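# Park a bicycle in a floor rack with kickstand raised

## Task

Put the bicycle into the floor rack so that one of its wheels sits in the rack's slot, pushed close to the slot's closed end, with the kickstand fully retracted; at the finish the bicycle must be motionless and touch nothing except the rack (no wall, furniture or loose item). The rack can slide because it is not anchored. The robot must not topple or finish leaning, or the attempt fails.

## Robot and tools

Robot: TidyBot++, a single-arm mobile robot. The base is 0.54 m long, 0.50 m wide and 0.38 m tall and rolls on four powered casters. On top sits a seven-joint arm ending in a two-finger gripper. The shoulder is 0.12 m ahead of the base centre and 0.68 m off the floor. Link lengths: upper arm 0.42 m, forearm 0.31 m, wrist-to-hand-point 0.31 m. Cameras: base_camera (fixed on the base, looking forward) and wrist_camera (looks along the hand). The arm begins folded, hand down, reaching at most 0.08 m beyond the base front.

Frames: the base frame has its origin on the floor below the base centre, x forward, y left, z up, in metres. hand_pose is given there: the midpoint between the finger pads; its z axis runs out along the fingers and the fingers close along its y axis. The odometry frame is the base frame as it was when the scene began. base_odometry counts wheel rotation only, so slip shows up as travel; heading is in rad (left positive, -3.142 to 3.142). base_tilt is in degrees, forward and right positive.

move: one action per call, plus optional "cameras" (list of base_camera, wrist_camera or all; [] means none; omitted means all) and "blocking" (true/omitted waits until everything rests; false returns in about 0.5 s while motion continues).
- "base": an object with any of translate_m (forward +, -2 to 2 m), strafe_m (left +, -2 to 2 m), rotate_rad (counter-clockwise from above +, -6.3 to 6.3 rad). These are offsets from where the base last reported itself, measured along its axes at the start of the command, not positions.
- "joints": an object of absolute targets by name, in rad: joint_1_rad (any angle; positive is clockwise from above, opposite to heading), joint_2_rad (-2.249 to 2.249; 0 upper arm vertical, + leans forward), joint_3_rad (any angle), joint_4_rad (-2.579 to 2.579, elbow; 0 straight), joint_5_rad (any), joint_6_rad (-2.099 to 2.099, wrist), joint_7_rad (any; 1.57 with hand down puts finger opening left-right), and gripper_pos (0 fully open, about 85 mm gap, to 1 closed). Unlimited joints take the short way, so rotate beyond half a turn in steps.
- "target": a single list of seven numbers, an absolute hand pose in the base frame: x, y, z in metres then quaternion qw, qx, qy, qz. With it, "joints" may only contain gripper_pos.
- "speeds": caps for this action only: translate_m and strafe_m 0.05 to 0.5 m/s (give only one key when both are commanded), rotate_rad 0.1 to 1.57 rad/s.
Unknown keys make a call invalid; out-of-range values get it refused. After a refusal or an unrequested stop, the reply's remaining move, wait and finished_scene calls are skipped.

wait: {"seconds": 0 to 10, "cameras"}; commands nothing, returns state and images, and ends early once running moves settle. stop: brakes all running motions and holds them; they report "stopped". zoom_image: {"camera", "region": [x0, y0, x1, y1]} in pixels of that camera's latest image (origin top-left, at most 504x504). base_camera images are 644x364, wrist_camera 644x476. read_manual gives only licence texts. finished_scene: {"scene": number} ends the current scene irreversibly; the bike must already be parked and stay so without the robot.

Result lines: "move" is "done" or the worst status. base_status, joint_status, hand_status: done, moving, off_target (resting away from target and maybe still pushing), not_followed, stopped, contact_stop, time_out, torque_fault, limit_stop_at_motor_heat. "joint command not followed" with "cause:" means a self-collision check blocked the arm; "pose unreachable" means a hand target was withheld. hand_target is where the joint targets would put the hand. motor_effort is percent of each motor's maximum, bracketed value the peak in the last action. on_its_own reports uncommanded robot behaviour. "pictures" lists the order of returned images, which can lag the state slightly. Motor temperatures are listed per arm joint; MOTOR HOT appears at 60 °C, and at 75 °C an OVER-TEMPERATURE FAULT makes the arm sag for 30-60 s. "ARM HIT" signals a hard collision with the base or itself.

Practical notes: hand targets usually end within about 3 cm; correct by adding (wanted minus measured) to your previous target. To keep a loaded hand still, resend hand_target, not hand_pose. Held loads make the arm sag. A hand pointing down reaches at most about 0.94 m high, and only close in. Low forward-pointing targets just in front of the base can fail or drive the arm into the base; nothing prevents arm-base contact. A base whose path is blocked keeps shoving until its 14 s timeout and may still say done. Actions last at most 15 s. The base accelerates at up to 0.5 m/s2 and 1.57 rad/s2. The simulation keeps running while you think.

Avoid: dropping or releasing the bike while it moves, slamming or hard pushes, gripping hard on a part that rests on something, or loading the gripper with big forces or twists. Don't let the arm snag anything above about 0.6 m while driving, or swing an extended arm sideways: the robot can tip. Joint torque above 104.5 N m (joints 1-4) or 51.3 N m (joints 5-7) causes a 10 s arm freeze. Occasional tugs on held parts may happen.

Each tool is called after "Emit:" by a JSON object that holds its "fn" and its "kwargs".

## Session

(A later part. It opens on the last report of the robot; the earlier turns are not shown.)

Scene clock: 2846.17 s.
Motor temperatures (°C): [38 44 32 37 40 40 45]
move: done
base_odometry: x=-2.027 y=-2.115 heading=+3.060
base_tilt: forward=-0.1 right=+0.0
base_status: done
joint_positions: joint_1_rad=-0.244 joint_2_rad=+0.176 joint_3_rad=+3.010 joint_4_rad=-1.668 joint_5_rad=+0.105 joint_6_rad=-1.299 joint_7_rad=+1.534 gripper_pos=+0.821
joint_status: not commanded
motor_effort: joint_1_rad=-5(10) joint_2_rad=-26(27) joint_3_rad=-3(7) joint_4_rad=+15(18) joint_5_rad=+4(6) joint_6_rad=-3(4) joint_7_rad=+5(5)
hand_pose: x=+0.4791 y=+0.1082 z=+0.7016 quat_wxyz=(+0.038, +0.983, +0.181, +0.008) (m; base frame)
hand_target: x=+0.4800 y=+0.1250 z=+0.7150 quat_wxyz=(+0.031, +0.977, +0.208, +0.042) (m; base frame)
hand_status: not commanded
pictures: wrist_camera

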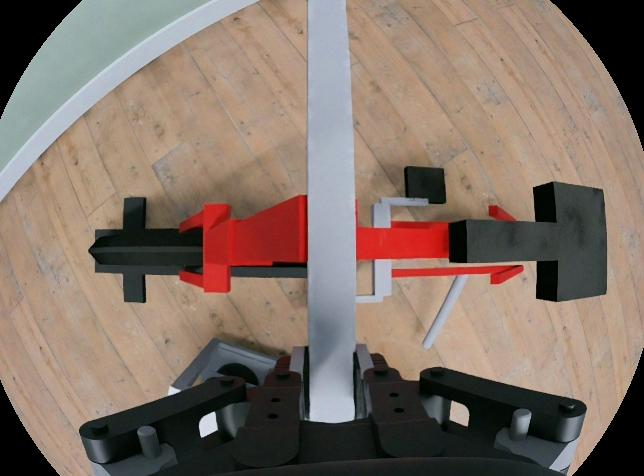

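Emit:
{"fn": "move", "kwargs": {"base": {"translate_m": -0.008, "strafe_m": 0.029}, "speeds": {"strafe_m": 0.1}, "cameras": ["base_camera", "wrist_camera"]}}

Emit:
{"fn": "zoom_image", "kwargs": {"camera": "wrist_camera", "region": [0, 200, 240, 320]}}

Scene clock: 2849.63 s.
Motor temperatures (°C): [38 43 32 37 40 40 45]
move: done
base_odometry: x=-2.022 y=-2.145 heading=+3.060
base_tilt: forward=+0.0 right=+0.0
base_status: done
joint_positions: joint_1_rad=-0.246 joint_2_rad=+0.175 joint_3_rad=+3.008 joint_4_rad=-1.670 joint_5_rad=+0.103 joint_6_rad=-1.298 joint_7_rad=+1.534 gripper_pos=+0.821
joint_status: not commanded
motor_effort: joint_1_rad=-3(9) joint_2_rad=-26(28) joint_3_rad=-1(6) joint_4_rad=+16(18) joint_5_rad=+3(6) joint_6_rad=-1(3) joint_7_rad=+3(5)
hand_pose: x=+0.4781 y=+0.1102 z=+0.7015 quat_wxyz=(+0.037, +0.982, +0.183, +0.008) (m; base frame)
hand_target: x=+0.4800 y=+0.1250 z=+0.7150 quat_wxyz=(+0.031, +0.977, +0.208, +0.042) (m; base frame)
hand_status: not commanded
pictures: base_camera, wrist_camera

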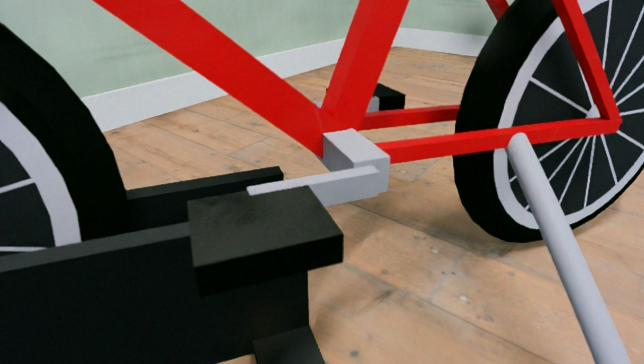

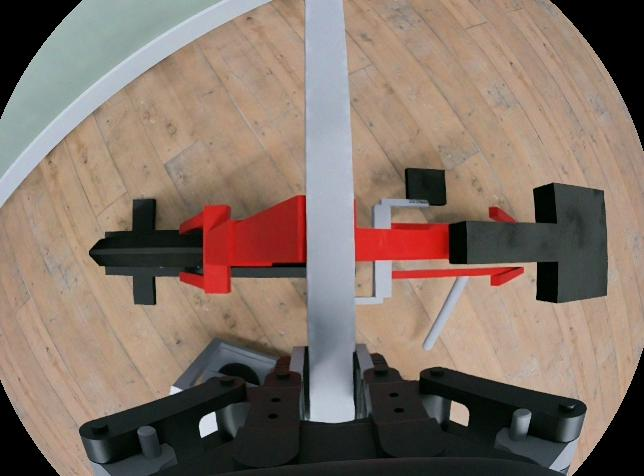

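Scaled by 2.100.

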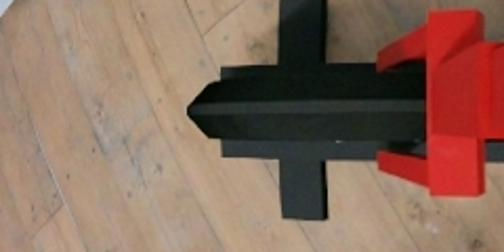

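Emit:
{"fn": "move", "kwargs": {"base": {"translate_m": -0.008, "strafe_m": 0.029}, "speeds": {"strafe_m": 0.1}, "cameras": ["wrist_camera"]}}

Emit:
{"fn": "zoom_image", "kwargs": {"camera": "wrist_camera", "region": [0, 200, 240, 320]}}

Scene clock: 2856.20 s.
Motor temperatures (°C): [38 43 32 37 40 40 45]
move: done
base_odometry: x=-2.016 y=-2.174 heading=+3.060
base_tilt: forward=-0.1 right=+0.0
base_status: done
joint_positions: joint_1_rad=-0.225 joint_2_rad=+0.174 joint_3_rad=+3.023 joint_4_rad=-1.671 joint_5_rad=+0.127 joint_6_rad=-1.298 joint_7_rad=+1.534 gripper_pos=+0.821
joint_status: not commanded
motor_effort: joint_1_rad=-8(10) joint_2_rad=-26(28) joint_3_rad=-5(8) joint_4_rad=+17(19) joint_5_rad=-1(7) joint_6_rad=+2(2) joint_7_rad=+1(3)
hand_pose: x=+0.4840 y=+0.0908 z=+0.7020 quat_wxyz=(+0.050, +0.984, +0.169, +0.010) (m; base frame)
hand_target: x=+0.4800 y=+0.1250 z=+0.7150 quat_wxyz=(+0.031, +0.977, +0.208, +0.042) (m; base frame)
hand_status: not commanded
pictures: wrist_camera

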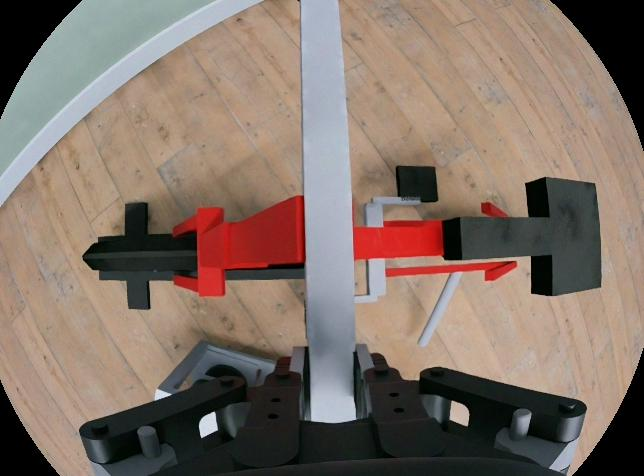

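Scaled by 2.100.

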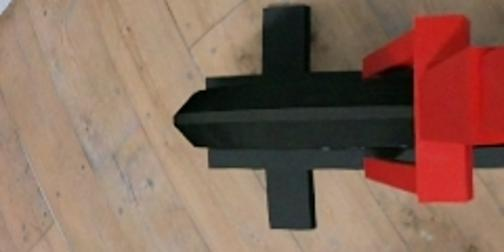

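Emit:
{"fn": "move", "kwargs": {"target": [0.465, 0.093, 0.695, 0.0314, 0.97815, 0.20791, 0.0419], "cameras": ["wrist_camera"]}}

Emit:
{"fn": "zoom_image", "kwargs": {"camera": "wrist_camera", "region": [0, 200, 240, 320]}}

Scene clock: 2861.50 s.
Motor temperatures (°C): [38 43 32 37 40 40 45]
move: off_target
base_odometry: x=-2.016 y=-2.174 heading=+3.060
base_tilt: forward=+0.0 right=+0.0
base_status: not commanded
joint_positions: joint_1_rad=-0.204 joint_2_rad=+0.102 joint_3_rad=+3.023 joint_4_rad=-1.762 joint_5_rad=+0.111 joint_6_rad=-1.252 joint_7_rad=+1.549 gripper_pos=+0.821
joint_status: not commanded
motor_effort: joint_1_rad=-2(8) joint_2_rad=-17(26) joint_3_rad=+1(5) joint_4_rad=+12(18) joint_5_rad=+5(5) joint_6_rad=+1(1) joint_7_rad=+1(2)
hand_pose: x=+0.4616 y=+0.0811 z=+0.7000 quat_wxyz=(+0.044, +0.985, +0.166, +0.021) (m; base frame)
hand_target: x=+0.4650 y=+0.0930 z=+0.6950 quat_wxyz=(+0.031, +0.977, +0.208, +0.042) (m; base frame)
hand_status: off_target (0.013 m and 5.6 deg from the pose sent, 0.020 m and 6.2 deg at the start)
pictures: wrist_camera

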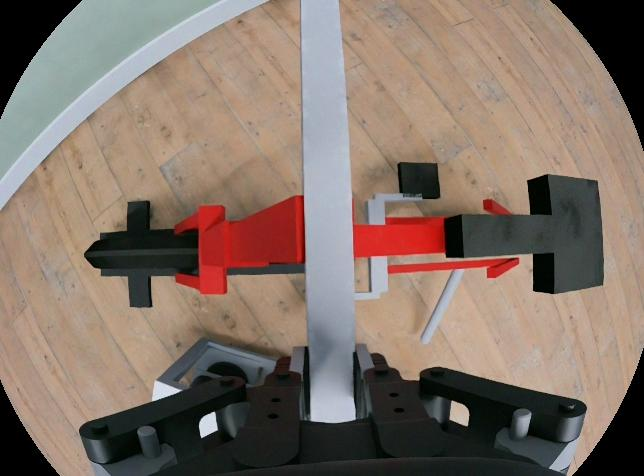

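Scaled by 2.100.

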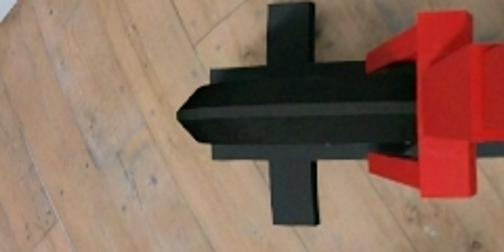

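Emit:
{"fn": "move", "kwargs": {"joints": {"gripper_pos": 0.74}}}

Emit:
{"fn": "wait", "kwargs": {"seconds": 2}}

Emit:
{"fn": "zoom_image", "kwargs": {"camera": "wrist_camera", "region": [0, 160, 320, 380]}}

Scene clock: 2865.67 s.
Motor temperatures (°C): [38 43 32 37 40 40 45]
move: done
base_odometry: x=-2.016 y=-2.174 heading=+3.060
base_tilt: forward=+0.0 right=+0.0
base_status: not commanded
joint_positions: joint_1_rad=-0.204 joint_2_rad=+0.102 joint_3_rad=+3.022 joint_4_rad=-1.771 joint_5_rad=+0.111 joint_6_rad=-1.251 joint_7_rad=+1.554 gripper_pos=+0.740
joint_status: all done
motor_effort: joint_1_rad=-1(2) joint_2_rad=-18(21) joint_3_rad=+1(2) joint_4_rad=+14(15) joint_5_rad=+1(5) joint_6_rad=+0(1) joint_7_rad=+0(1)
hand_pose: x=+0.4586 y=+0.0804 z=+0.6973 quat_wxyz=(+0.044, +0.984, +0.169, +0.017) (m; base frame)
hand_target: x=+0.4650 y=+0.0930 z=+0.6950 quat_wxyz=(+0.031, +0.977, +0.208, +0.042) (m; base frame)
hand_status: not commanded
pictures: base_camera, wrist_camera

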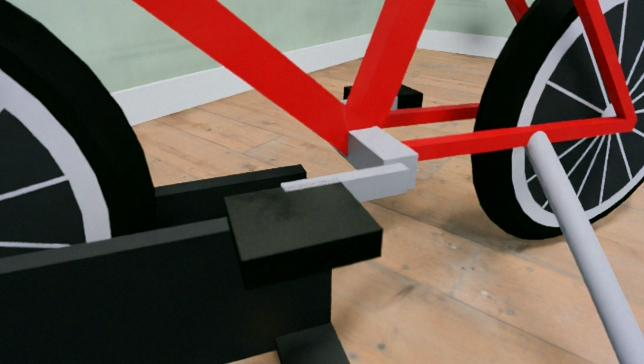

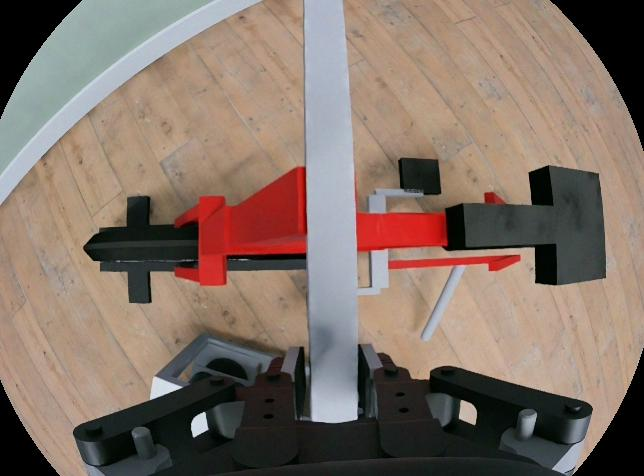

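Scene clock: 2867.67 s.
Motor temperatures (°C): [38 43 32 37 40 40 45]
base_odometry: x=-2.016 y=-2.174 heading=+3.060
base_tilt: forward=-0.1 right=+0.0
base_status: not commanded
joint_positions: joint_1_rad=-0.204 joint_2_rad=+0.102 joint_3_rad=+3.022 joint_4_rad=-1.771 joint_5_rad=+0.111 joint_6_rad=-1.251 joint_7_rad=+1.554 gripper_pos=+0.740
joint_status: all done
motor_effort: joint_1_rad=-1(2) joint_2_rad=-18(21) joint_3_rad=+1(2) joint_4_rad=+15(15) joint_5_rad=+1(5) joint_6_rad=+0(1) joint_7_rad=+0(1)
hand_pose: x=+0.4586 y=+0.0804 z=+0.6972 quat_wxyz=(+0.044, +0.985, +0.169, +0.017) (m; base frame)
hand_target: x=+0.4650 y=+0.0930 z=+0.6950 quat_wxyz=(+0.031, +0.977, +0.208, +0.042) (m; base frame)
hand_status: not commanded
wait: 2.00 s; at rest by 0.27 s
pictures: base_camera, wrist_camera

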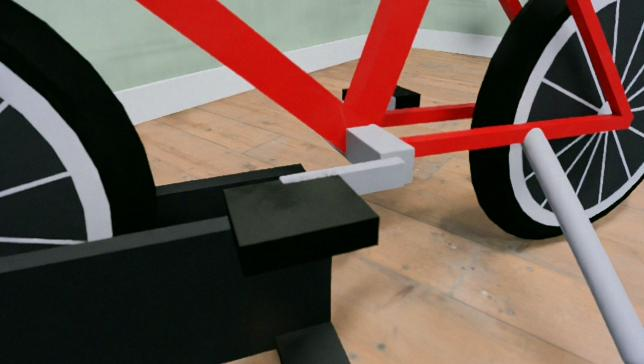

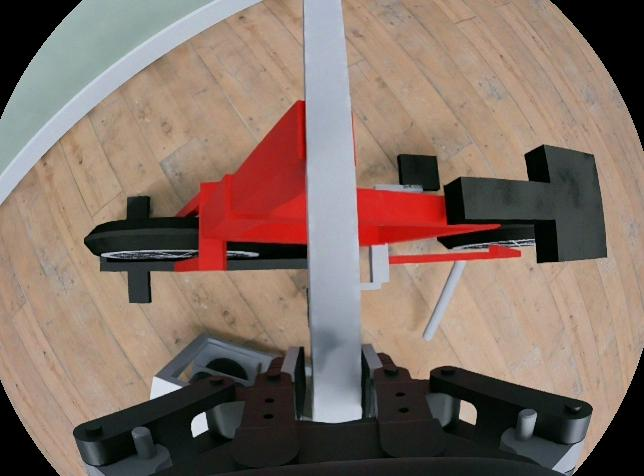

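Scaled by 1.575.

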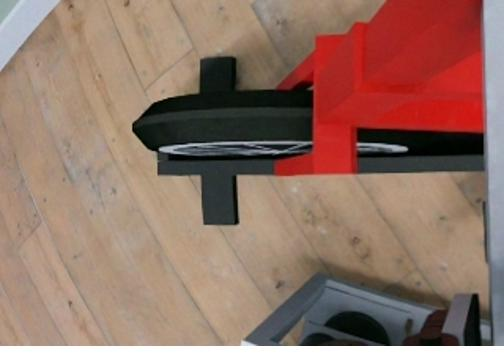

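Emit:
{"fn": "wait", "kwargs": {"seconds": 0}}

Scene clock: 2869.47 s.
Motor temperatures (°C): [38 43 32 37 40 40 45]
base_odometry: x=-2.016 y=-2.174 heading=+3.060
base_tilt: forward=+0.0 right=+0.0
base_status: not commanded
joint_positions: joint_1_rad=-0.204 joint_2_rad=+0.102 joint_3_rad=+3.022 joint_4_rad=-1.771 joint_5_rad=+0.111 joint_6_rad=-1.251 joint_7_rad=+1.554 gripper_pos=+0.740
joint_status: all done
motor_effort: joint_1_rad=-1(2) joint_2_rad=-18(21) joint_3_rad=+1(2) joint_4_rad=+15(15) joint_5_rad=+1(5) joint_6_rad=+1(1) joint_7_rad=+0(1)
hand_pose: x=+0.4586 y=+0.0804 z=+0.6972 quat_wxyz=(+0.044, +0.985, +0.169, +0.017) (m; base frame)
hand_target: x=+0.4650 y=+0.0930 z=+0.6950 quat_wxyz=(+0.031, +0.977, +0.208, +0.042) (m; base frame)
hand_status: not commanded
pictures: base_camera, wrist_camera

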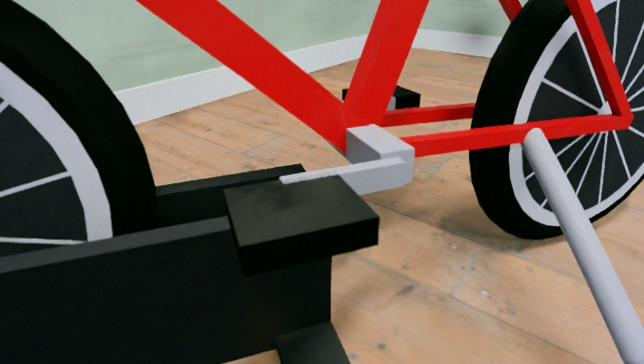

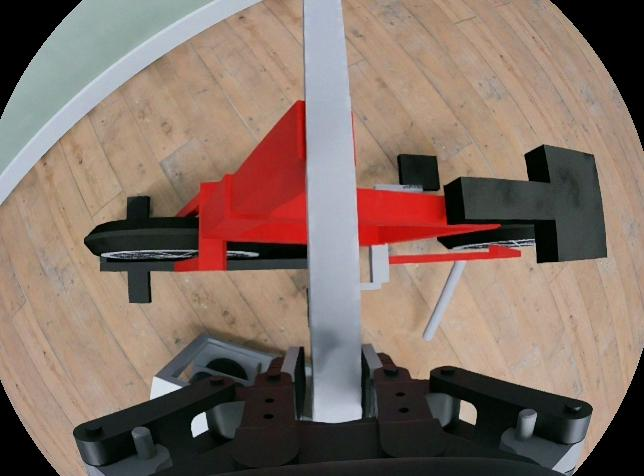

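Emit:
{"fn": "move", "kwargs": {"joints": {"gripper_pos": 1.0}, "cameras": []}}

Emit:
{"fn": "move", "kwargs": {"target": [0.40, 0.093, 0.695, 0.0314, 0.97815, 0.20791, 0.0419], "cameras": ["wrist_camera"]}}

Emit:
{"fn": "zoom_image", "kwargs": {"camera": "wrist_camera", "region": [0, 160, 320, 380]}}

Scene clock: 2887.63 s.
Motor temperatures (°C): [38 42 32 37 40 40 45]
move: off_target
base_odometry: x=-2.016 y=-2.174 heading=+3.060
base_tilt: forward=-0.1 right=+0.0
base_status: not commanded
joint_positions: joint_1_rad=-0.198 joint_2_rad=+0.100 joint_3_rad=+3.022 joint_4_rad=-1.771 joint_5_rad=+0.108 joint_6_rad=-1.251 joint_7_rad=+1.554 gripper_pos=+0.811
joint_status: gripper_pos off_target (ended at +0.811, target +1.000)
motor_effort: joint_1_rad=-2(4) joint_2_rad=-17(18) joint_3_rad=+1(2) joint_4_rad=+12(14) joint_5_rad=+3(5) joint_6_rad=+0(2) joint_7_rad=+0(0)
hand_pose: x=+0.4588 y=+0.0791 z=+0.6978 quat_wxyz=(+0.043, +0.985, +0.165, +0.018) (m; base frame)
hand_target: x=+0.4650 y=+0.0930 z=+0.6950 quat_wxyz=(+0.031, +0.977, +0.208, +0.042) (m; base frame)
hand_status: not commanded
pictures: none
No camera images: "cameras" was empty.

Scene clock: 2888.70 s.
Motor temperatures (°C): [38 42 32 37 40 40 45]
move: off_target
base_odometry: x=-2.016 y=-2.174 heading=+3.060
base_tilt: forward=-0.1 right=+0.0
base_status: not commanded
joint_positions: joint_1_rad=-0.178 joint_2_rad=-0.017 joint_3_rad=+2.999 joint_4_rad=-1.911 joint_5_rad=+0.108 joint_6_rad=-1.197 joint_7_rad=+1.554 gripper_pos=+0.811
joint_status: not commanded
motor_effort: joint_1_rad=-6(6) joint_2_rad=-17(20) joint_3_rad=-3(4) joint_4_rad=+13(15) joint_5_rad=+2(4) joint_6_rad=-6(8) joint_7_rad=+3(4)
hand_pose: x=+0.4182 y=+0.0681 z=+0.6932 quat_wxyz=(+0.047, +0.984, +0.169, +0.033) (m; base frame)
hand_target: x=+0.4000 y=+0.0930 z=+0.6950 quat_wxyz=(+0.031, +0.977, +0.208, +0.042) (m; base frame)
hand_status: off_target (0.031 m and 4.9 deg from the pose sent, 0.060 m and 5.8 deg at the start)
pictures: wrist_camera

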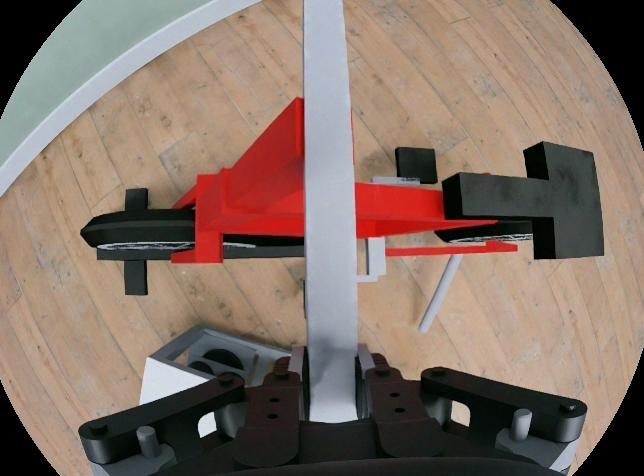

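Scaled by 1.575.

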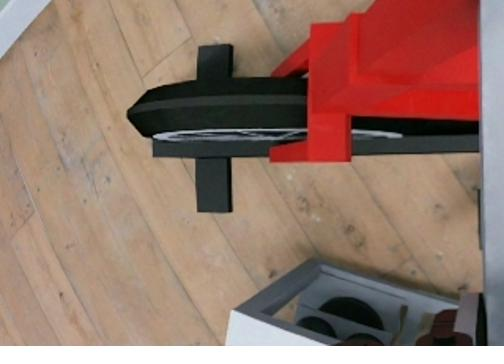

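Emit:
{"fn": "move", "kwargs": {"target": [0.345, 0.085, 0.69, 0.0314, 0.97815, 0.20791, 0.0419], "cameras": ["base_camera", "wrist_camera"]}}

Emit:
{"fn": "zoom_image", "kwargs": {"camera": "wrist_camera", "region": [0, 60, 400, 400]}}

Scene clock: 2901.17 s.
Motor temperatures (°C): [38 42 32 37 40 40 45]
move: off_target
base_odometry: x=-2.016 y=-2.174 heading=+3.060
base_tilt: forward=-0.1 right=+0.0
base_status: not commanded
joint_positions: joint_1_rad=-0.159 joint_2_rad=-0.148 joint_3_rad=+2.967 joint_4_rad=-2.048 joint_5_rad=+0.081 joint_6_rad=-1.178 joint_7_rad=+1.554 gripper_pos=+0.811
joint_status: not commanded
motor_effort: joint_1_rad=-6(7) joint_2_rad=-13(19) joint_3_rad=-4(5) joint_4_rad=+14(17) joint_5_rad=+3(4) joint_6_rad=-8(11) joint_7_rad=+6(6)
hand_pose: x=+0.3654 y=+0.0620 z=+0.6861 quat_wxyz=(+0.045, +0.983, +0.171, +0.038) (m; base frame)
hand_target: x=+0.3450 y=+0.0850 z=+0.6900 quat_wxyz=(+0.031, +0.977, +0.208, +0.042) (m; base frame)
hand_status: off_target (0.031 m and 4.5 deg from the pose sent, 0.075 m and 4.9 deg at the start)
pictures: base_camera, wrist_camera

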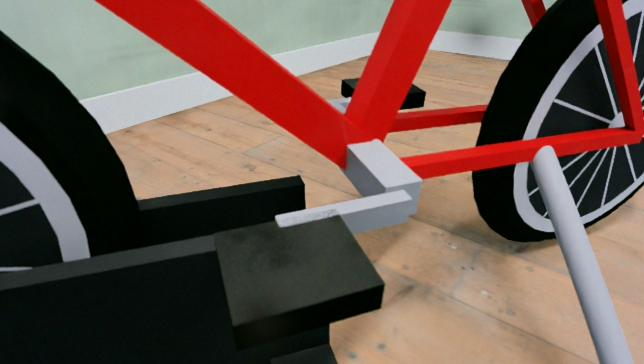

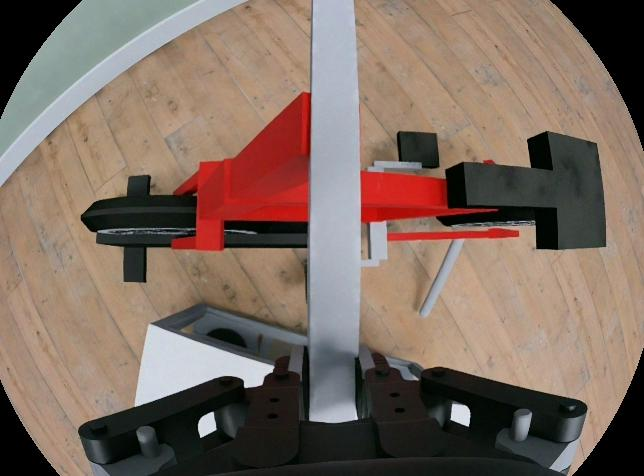

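Scaled by 1.260.

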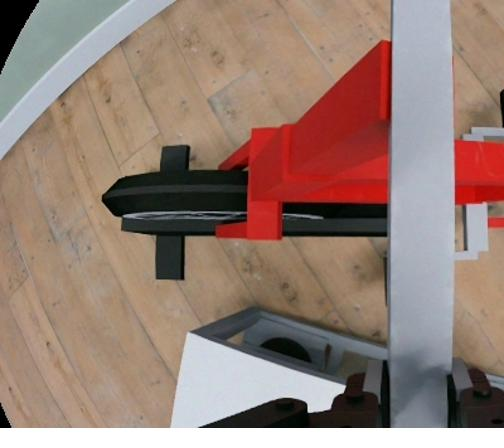

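Emit:
{"fn": "move", "kwargs": {"target": [0.32, 0.083, 0.685, 0.0314, 0.97815, 0.20791, 0.0419], "cameras": ["base_camera", "wrist_camera"]}}

Emit:
{"fn": "zoom_image", "kwargs": {"camera": "wrist_camera", "region": [0, 60, 400, 400]}}

Scene clock: 2908.93 s.
Motor temperatures (°C): [38 42 32 37 40 40 45]
move: off_target
base_odometry: x=-2.016 y=-2.174 heading=+3.060
base_tilt: forward=-0.1 right=+0.0
base_status: not commanded
joint_positions: joint_1_rad=-0.152 joint_2_rad=-0.208 joint_3_rad=+2.950 joint_4_rad=-2.100 joint_5_rad=+0.067 joint_6_rad=-1.175 joint_7_rad=+1.554 gripper_pos=+0.811
joint_status: not commanded
motor_effort: joint_1_rad=-7(8) joint_2_rad=-12(15) joint_3_rad=-4(6) joint_4_rad=+16(17) joint_5_rad=+3(4) joint_6_rad=-7(12) joint_7_rad=+6(7)
hand_pose: x=+0.3439 y=+0.0607 z=+0.6836 quat_wxyz=(+0.044, +0.983, +0.172, +0.043) (m; base frame)
hand_target: x=+0.3200 y=+0.0830 z=+0.6850 quat_wxyz=(+0.031, +0.977, +0.208, +0.042) (m; base frame)
hand_status: off_target (0.033 m and 4.4 deg from the pose sent, 0.050 m and 4.5 deg at the start)
pictures: base_camera, wrist_camera

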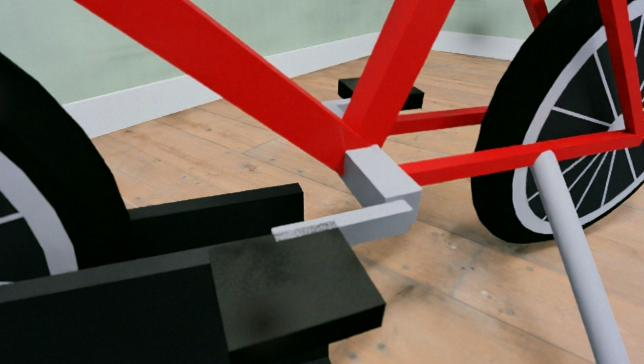

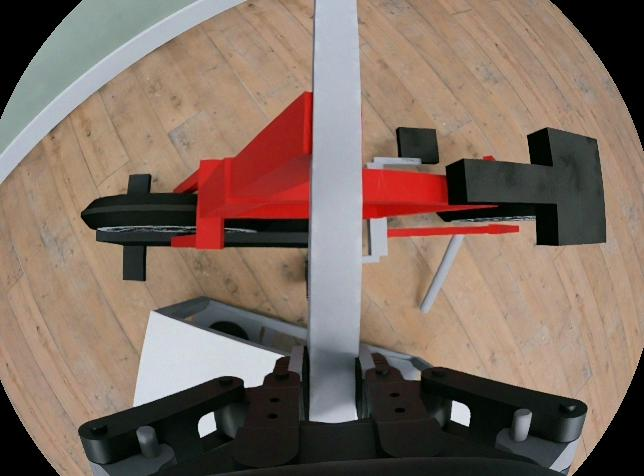

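Scaled by 1.260.

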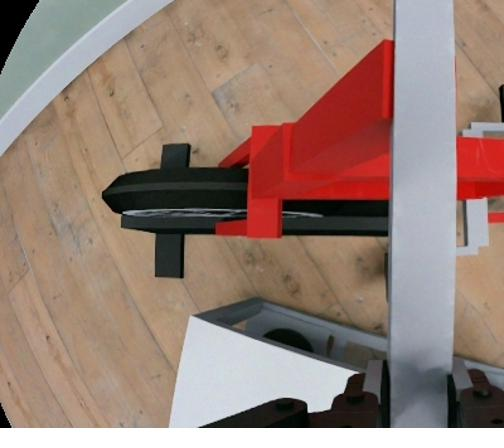

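Emit:
{"fn": "move", "kwargs": {"target": [0.335, 0.07, 0.68, 0.0314, 0.97815, 0.20791, 0.0419], "cameras": ["wrist_camera"]}}

Emit:
{"fn": "move", "kwargs": {"joints": {"gripper_pos": 0.74}, "cameras": ["base_camera", "wrist_camera"]}}

Emit:
{"fn": "wait", "kwargs": {"seconds": 2}}

Scene clock: 2914.73 s.
Motor temperatures (°C): [38 42 32 37 40 40 45]
move: off_target
base_odometry: x=-2.016 y=-2.174 heading=+3.060
base_tilt: forward=+0.0 right=+0.0
base_status: not commanded
joint_positions: joint_1_rad=-0.151 joint_2_rad=-0.207 joint_3_rad=+2.960 joint_4_rad=-2.101 joint_5_rad=+0.061 joint_6_rad=-1.174 joint_7_rad=+1.557 gripper_pos=+0.811
joint_status: not commanded
motor_effort: joint_1_rad=-5(7) joint_2_rad=-9(12) joint_3_rad=-1(4) joint_4_rad=+15(16) joint_5_rad=+4(6) joint_6_rad=-5(7) joint_7_rad=+5(6)
hand_pose: x=+0.3443 y=+0.0601 z=+0.6833 quat_wxyz=(+0.040, +0.984, +0.168, +0.043) (m; base frame)
hand_target: x=+0.3350 y=+0.0700 z=+0.6800 quat_wxyz=(+0.031, +0.977, +0.208, +0.042) (m; base frame)
hand_status: off_target (0.014 m and 4.8 deg from the pose sent, 0.013 m and 4.4 deg at the start)
pictures: wrist_camera

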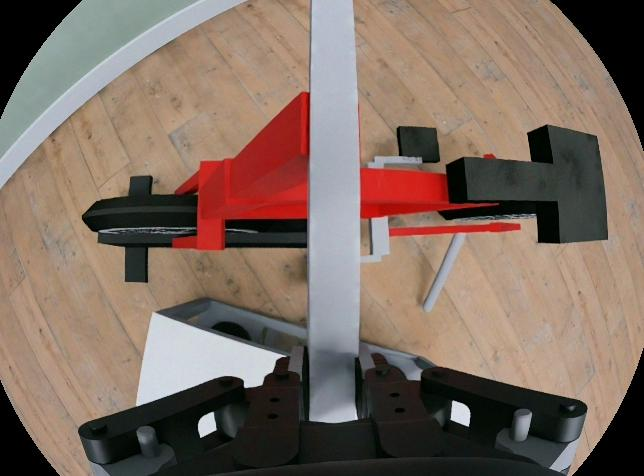

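Scene clock: 2915.50 s.
Motor temperatures (°C): [38 42 32 37 40 40 45]
move: done
base_odometry: x=-2.016 y=-2.174 heading=+3.060
base_tilt: forward=-0.1 right=+0.0
base_status: not commanded
joint_positions: joint_1_rad=-0.155 joint_2_rad=-0.210 joint_3_rad=+2.957 joint_4_rad=-2.101 joint_5_rad=+0.061 joint_6_rad=-1.174 joint_7_rad=+1.575 gripper_pos=+0.740
joint_status: all done
motor_effort: joint_1_rad=-2(5) joint_2_rad=-8(12) joint_3_rad=+1(2) joint_4_rad=+15(17) joint_5_rad=-1(5) joint_6_rad=+0(5) joint_7_rad=+0(5)
hand_pose: x=+0.3436 y=+0.0614 z=+0.6837 quat_wxyz=(+0.041, +0.982, +0.180, +0.043) (m; base frame)
hand_target: x=+0.3350 y=+0.0700 z=+0.6800 quat_wxyz=(+0.031, +0.977, +0.208, +0.042) (m; base frame)
hand_status: not commanded
pictures: base_camera, wrist_camera

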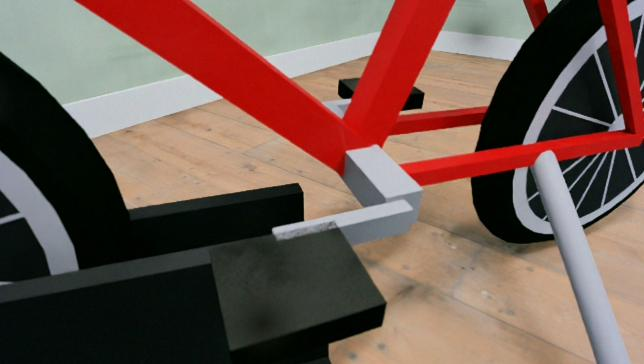

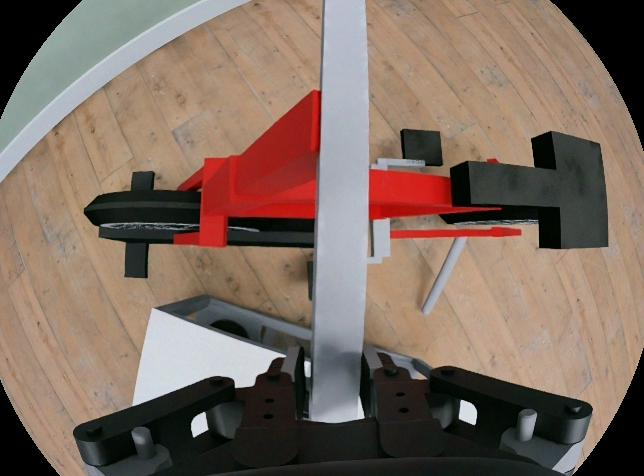

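Scene clock: 2917.50 s.
Motor temperatures (°C): [38 41 32 37 40 40 45]
base_odometry: x=-2.016 y=-2.174 heading=+3.060
base_tilt: forward=-0.1 right=+0.1
base_status: not commanded
joint_positions: joint_1_rad=-0.155 joint_2_rad=-0.210 joint_3_rad=+2.957 joint_4_rad=-2.101 joint_5_rad=+0.061 joint_6_rad=-1.174 joint_7_rad=+1.575 gripper_pos=+0.740
joint_status: all done
motor_effort: joint_1_rad=-2(5) joint_2_rad=-7(12) joint_3_rad=+1(2) joint_4_rad=+15(17) joint_5_rad=-2(5) joint_6_rad=+2(5) joint_7_rad=+0(5)
hand_pose: x=+0.3436 y=+0.0614 z=+0.6837 quat_wxyz=(+0.041, +0.982, +0.180, +0.043) (m; base frame)
hand_target: x=+0.3350 y=+0.0700 z=+0.6800 quat_wxyz=(+0.031, +0.977, +0.208, +0.042) (m; base frame)
hand_status: not commanded
wait: 2.00 s; at rest by 0.27 s
pictures: base_camera, wrist_camera

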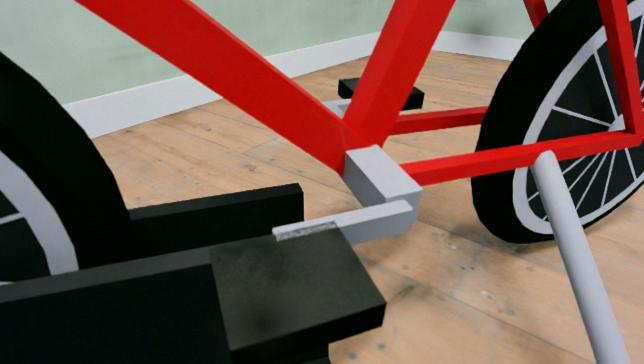

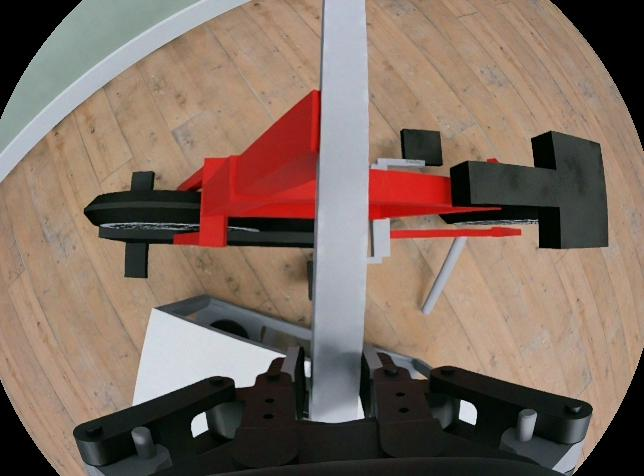

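Emit:
{"fn": "move", "kwargs": {"joints": {"gripper_pos": 0.3}, "cameras": []}}

Emit:
{"fn": "move", "kwargs": {"target": [0.335, 0.075, 0.86, 0.0314, 0.97815, 0.20791, 0.0419]}}

Scene clock: 2921.87 s.
Motor temperatures (°C): [38 41 32 37 40 40 45]
move: done
base_odometry: x=-2.016 y=-2.174 heading=+3.060
base_tilt: forward=-0.1 right=+0.1
base_status: not commanded
joint_positions: joint_1_rad=-0.155 joint_2_rad=-0.210 joint_3_rad=+2.957 joint_4_rad=-2.101 joint_5_rad=+0.061 joint_6_rad=-1.174 joint_7_rad=+1.575 gripper_pos=+0.300
joint_status: all done
motor_effort: joint_1_rad=-1(2) joint_2_rad=-7(7) joint_3_rad=+2(3) joint_4_rad=+15(15) joint_5_rad=+0(2) joint_6_rad=+1(2) joint_7_rad=+0(0)
hand_pose: x=+0.3436 y=+0.0615 z=+0.6837 quat_wxyz=(+0.041, +0.982, +0.180, +0.043) (m; base frame)
hand_target: x=+0.3350 y=+0.0700 z=+0.6800 quat_wxyz=(+0.031, +0.977, +0.208, +0.042) (m; base frame)
hand_status: not commanded
pictures: none
No camera images: "cameras" was empty.

Scene clock: 2924.00 s.
Motor temperatures (°C): [38 41 32 37 40 40 45]
move: off_target
base_odometry: x=-2.016 y=-2.174 heading=+3.060
base_tilt: forward=-0.1 right=+0.0
base_status: not commanded
joint_positions: joint_1_rad=-0.155 joint_2_rad=-0.217 joint_3_rad=+2.957 joint_4_rad=-1.571 joint_5_rad=+0.061 joint_6_rad=-1.676 joint_7_rad=+1.583 gripper_pos=+0.300
joint_status: not commanded
motor_effort: joint_1_rad=-1(1) joint_2_rad=-7(8) joint_3_rad=+2(3) joint_4_rad=+15(16) joint_5_rad=+1(1) joint_6_rad=+2(2) joint_7_rad=+0(0)
hand_pose: x=+0.3582 y=+0.0721 z=+0.8508 quat_wxyz=(+0.041, +0.983, +0.169, +0.061) (m; base frame)
hand_target: x=+0.3350 y=+0.0750 z=+0.8600 quat_wxyz=(+0.031, +0.977, +0.208, +0.042) (m; base frame)
hand_status: off_target (0.025 m and 5.1 deg from the pose sent, 0.177 m and 3.4 deg at the start)
pictures: base_camera, wrist_camera

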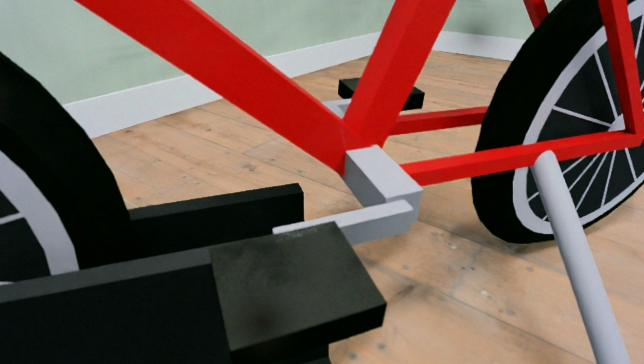

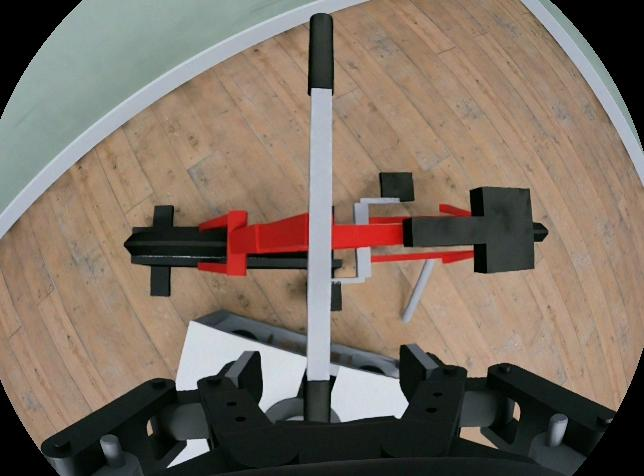

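Emit:
{"fn": "move", "kwargs": {"base": {"translate_m": -0.45}}}

Scene clock: 2929.57 s.
Motor temperatures (°C): [38 41 32 37 40 40 45]
move: done
base_odometry: x=-1.568 y=-2.211 heading=+3.060
base_tilt: forward=-0.1 right=+0.0
base_status: done
joint_positions: joint_1_rad=-0.155 joint_2_rad=-0.233 joint_3_rad=+2.957 joint_4_rad=-1.570 joint_5_rad=+0.061 joint_6_rad=-1.684 joint_7_rad=+1.584 gripper_pos=+0.300
joint_status: not commanded
motor_effort: joint_1_rad=-1(1) joint_2_rad=-7(10) joint_3_rad=+2(3) joint_4_rad=+16(16) joint_5_rad=+1(2) joint_6_rad=+1(2) joint_7_rad=+0(0)
hand_pose: x=+0.3534 y=+0.0709 z=+0.8546 quat_wxyz=(+0.041, +0.983, +0.169, +0.066) (m; base frame)
hand_target: x=+0.3350 y=+0.0750 z=+0.8600 quat_wxyz=(+0.031, +0.977, +0.208, +0.042) (m; base frame)
hand_status: not commanded
pictures: base_camera, wrist_camera

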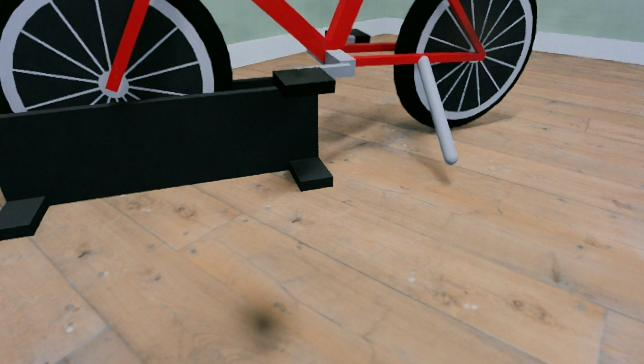

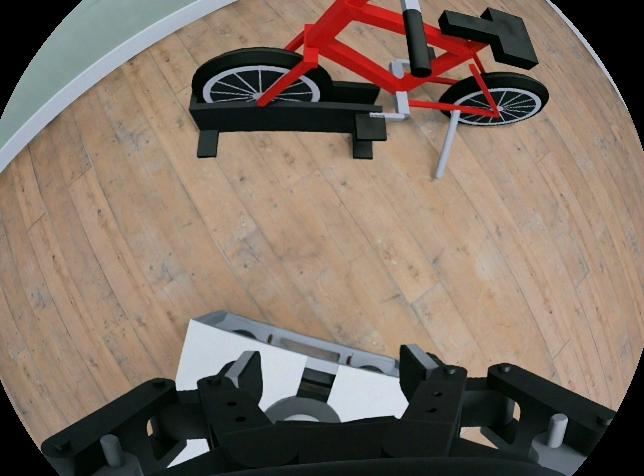

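Emit:
{"fn": "move", "kwargs": {"base": {"rotate_rad": 1.92}, "joints": {"joint_1_rad": 0, "joint_2_rad": -0.3, "joint_3_rad": 3.141, "joint_4_rad": -2.3, "joint_5_rad": 0, "joint_6_rad": -1.14, "joint_7_rad": 1.57, "gripper_pos": 1.0}}}

Emit:
{"fn": "move", "kwargs": {"base": {"translate_m": -1.18}}}

Scene clock: 2947.67 s.
Motor temperatures (°C): [38 41 32 37 40 40 45]
move: done
base_odometry: x=-1.568 y=-2.211 heading=-1.304
base_tilt: forward=+0.0 right=+0.0
base_status: done
joint_positions: joint_1_rad=-0.011 joint_2_rad=-0.279 joint_3_rad=+3.122 joint_4_rad=-2.272 joint_5_rad=+0.060 joint_6_rad=-1.214 joint_7_rad=+1.584 gripper_pos=+0.999
joint_status: all done
motor_effort: joint_1_rad=-1(2) joint_2_rad=-4(8) joint_3_rad=+1(3) joint_4_rad=+13(16) joint_5_rad=+1(2) joint_6_rad=-1(3) joint_7_rad=+0(1)
hand_pose: x=+0.2699 y=-0.0119 z=+0.6473 quat_wxyz=(+0.031, +0.998, +0.033, -0.033) (m; base frame)
hand_target: x=+0.2810 y=+0.0014 z=+0.6417 quat_wxyz=(+0.000, +1.000, +0.000, +0.001) (m; base frame)
hand_status: not commanded
pictures: base_camera, wrist_camera

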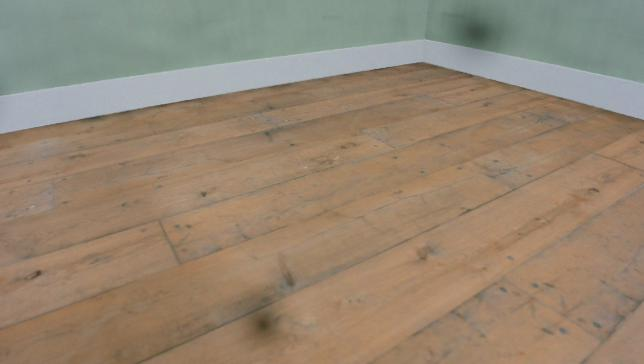

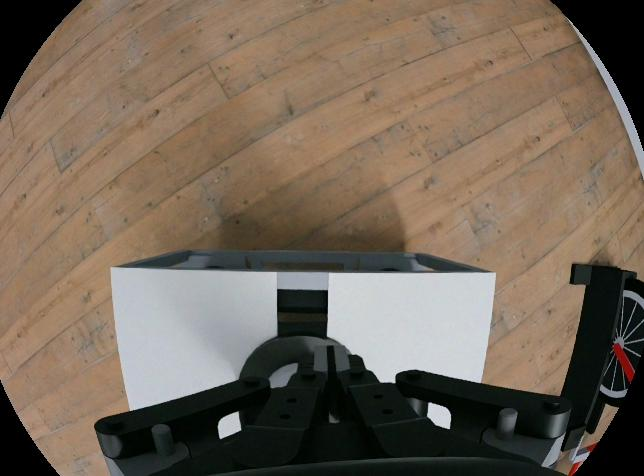

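Scene clock: 2951.30 s.
Motor temperatures (°C): [38 41 32 37 40 40 45]
move: done
base_odometry: x=-1.879 y=-1.073 heading=-1.303
base_tilt: forward=-0.1 right=+0.0
base_status: done
joint_positions: joint_1_rad=-0.011 joint_2_rad=-0.289 joint_3_rad=+3.123 joint_4_rad=-2.276 joint_5_rad=+0.060 joint_6_rad=-1.209 joint_7_rad=+1.584 gripper_pos=+0.999
joint_status: not commanded
motor_effort: joint_1_rad=-1(1) joint_2_rad=-3(6) joint_3_rad=+2(3) joint_4_rad=+13(15) joint_5_rad=+1(1) joint_6_rad=+0(1) joint_7_rad=+0(0)
hand_pose: x=+0.2703 y=-0.0120 z=+0.6477 quat_wxyz=(+0.031, +0.999, +0.032, -0.027) (m; base frame)
hand_target: x=+0.2810 y=+0.0014 z=+0.6417 quat_wxyz=(+0.000, +1.000, +0.000, +0.001) (m; base frame)
hand_status: not commanded
pictures: base_camera, wrist_camera

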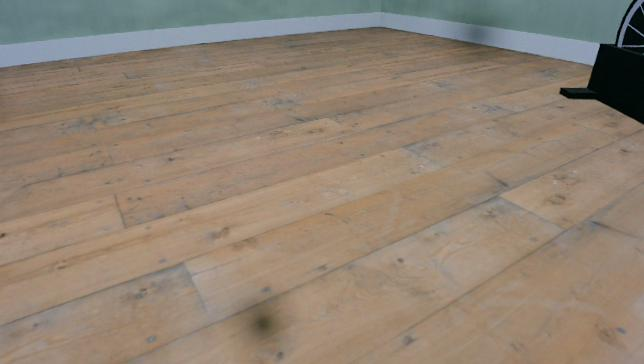

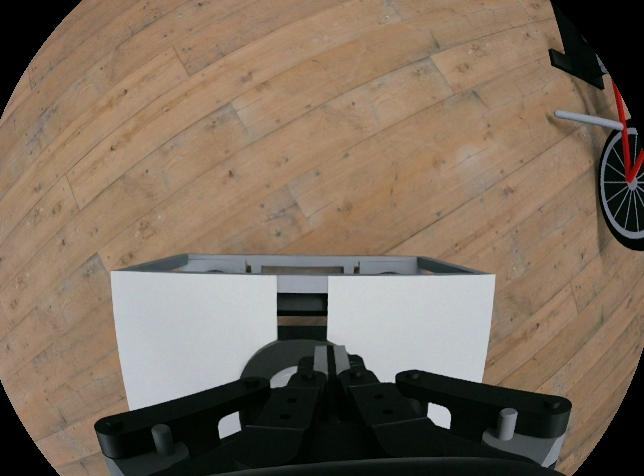

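Emit:
{"fn": "move", "kwargs": {"base": {"translate_m": -0.04}, "cameras": []}}

Emit:
{"fn": "move", "kwargs": {"base": {"strafe_m": -0.5}}}

Scene clock: 2957.00 s.
Motor temperatures (°C): [38 40 32 37 40 40 45]
move: done
base_odometry: x=-1.889 y=-1.034 heading=-1.302
base_tilt: forward=+0.0 right=+0.0
base_status: done
joint_positions: joint_1_rad=-0.011 joint_2_rad=-0.296 joint_3_rad=+3.123 joint_4_rad=-2.279 joint_5_rad=+0.060 joint_6_rad=-1.206 joint_7_rad=+1.584 gripper_pos=+0.999
joint_status: not commanded
motor_effort: joint_1_rad=-1(1) joint_2_rad=-3(5) joint_3_rad=+2(2) joint_4_rad=+13(15) joint_5_rad=+1(1) joint_6_rad=+0(2) joint_7_rad=+0(0)
hand_pose: x=+0.2697 y=-0.0120 z=+0.6478 quat_wxyz=(+0.031, +0.999, +0.032, -0.024) (m; base frame)
hand_target: x=+0.2810 y=+0.0014 z=+0.6417 quat_wxyz=(+0.000, +1.000, +0.000, +0.001) (m; base frame)
hand_status: not commanded
pictures: none
No camera images: "cameras" was empty.

Scene clock: 2959.33 s.
Motor temperatures (°C): [38 40 32 37 40 40 45]
move: done
base_odometry: x=-2.372 y=-1.167 heading=-1.303
base_tilt: forward=+0.0 right=+0.0
base_status: done
joint_positions: joint_1_rad=-0.009 joint_2_rad=-0.296 joint_3_rad=+3.128 joint_4_rad=-2.279 joint_5_rad=+0.059 joint_6_rad=-1.206 joint_7_rad=+1.584 gripper_pos=+0.999
joint_status: not commanded
motor_effort: joint_1_rad=-1(2) joint_2_rad=-3(3) joint_3_rad=+1(4) joint_4_rad=+14(14) joint_5_rad=+1(1) joint_6_rad=+0(2) joint_7_rad=+0(0)
hand_pose: x=+0.2696 y=-0.0127 z=+0.6477 quat_wxyz=(+0.030, +0.999, +0.029, -0.024) (m; base frame)
hand_target: x=+0.2810 y=+0.0014 z=+0.6417 quat_wxyz=(+0.000, +1.000, +0.000, +0.001) (m; base frame)
hand_status: not commanded
pictures: base_camera, wrist_camera

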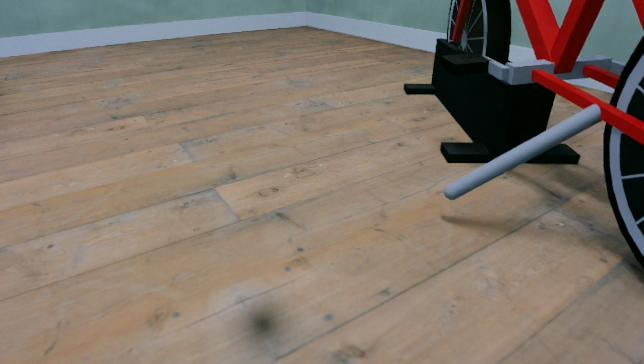

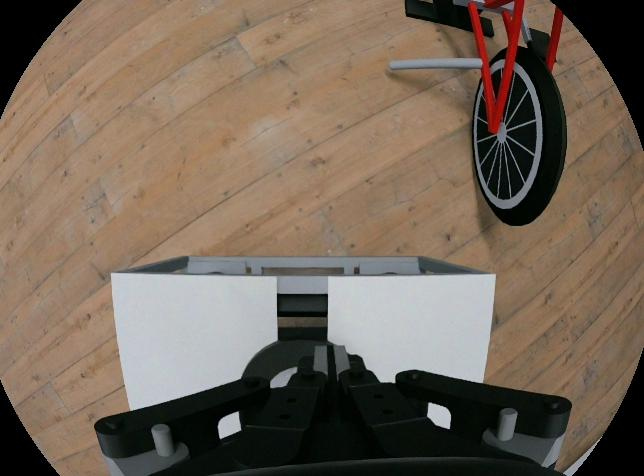

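Emit:
{"fn": "move", "kwargs": {"base": {"strafe_m": -0.21, "translate_m": 0.03}}}

Scene clock: 2971.43 s.
Motor temperatures (°C): [38 40 32 36 40 40 45]
move: done
base_odometry: x=-2.567 y=-1.251 heading=-1.304
base_tilt: forward=+0.0 right=+0.0
base_status: done
joint_positions: joint_1_rad=-0.009 joint_2_rad=-0.296 joint_3_rad=+3.131 joint_4_rad=-2.279 joint_5_rad=+0.059 joint_6_rad=-1.206 joint_7_rad=+1.584 gripper_pos=+0.999
joint_status: not commanded
motor_effort: joint_1_rad=-1(2) joint_2_rad=-3(3) joint_3_rad=+2(3) joint_4_rad=+13(14) joint_5_rad=+1(2) joint_6_rad=+0(1) joint_7_rad=+0(0)
hand_pose: x=+0.2696 y=-0.0129 z=+0.6477 quat_wxyz=(+0.029, +0.999, +0.027, -0.024) (m; base frame)
hand_target: x=+0.2810 y=+0.0014 z=+0.6417 quat_wxyz=(+0.000, +1.000, +0.000, +0.001) (m; base frame)
hand_status: not commanded
pictures: base_camera, wrist_camera

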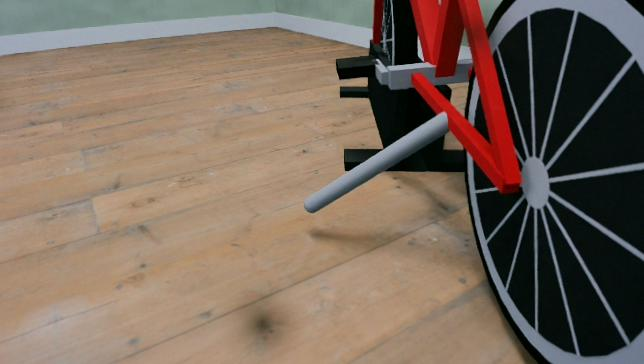

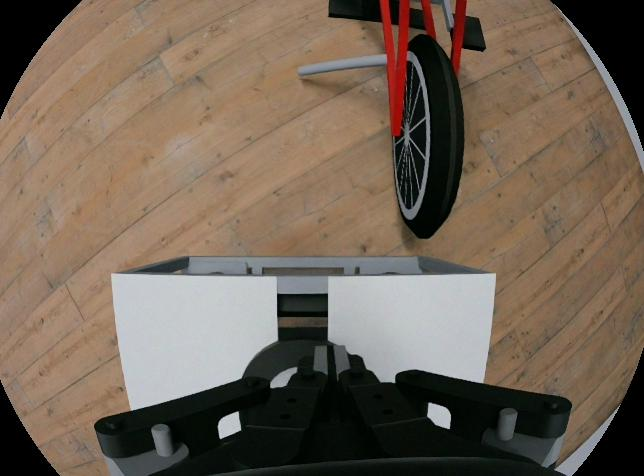

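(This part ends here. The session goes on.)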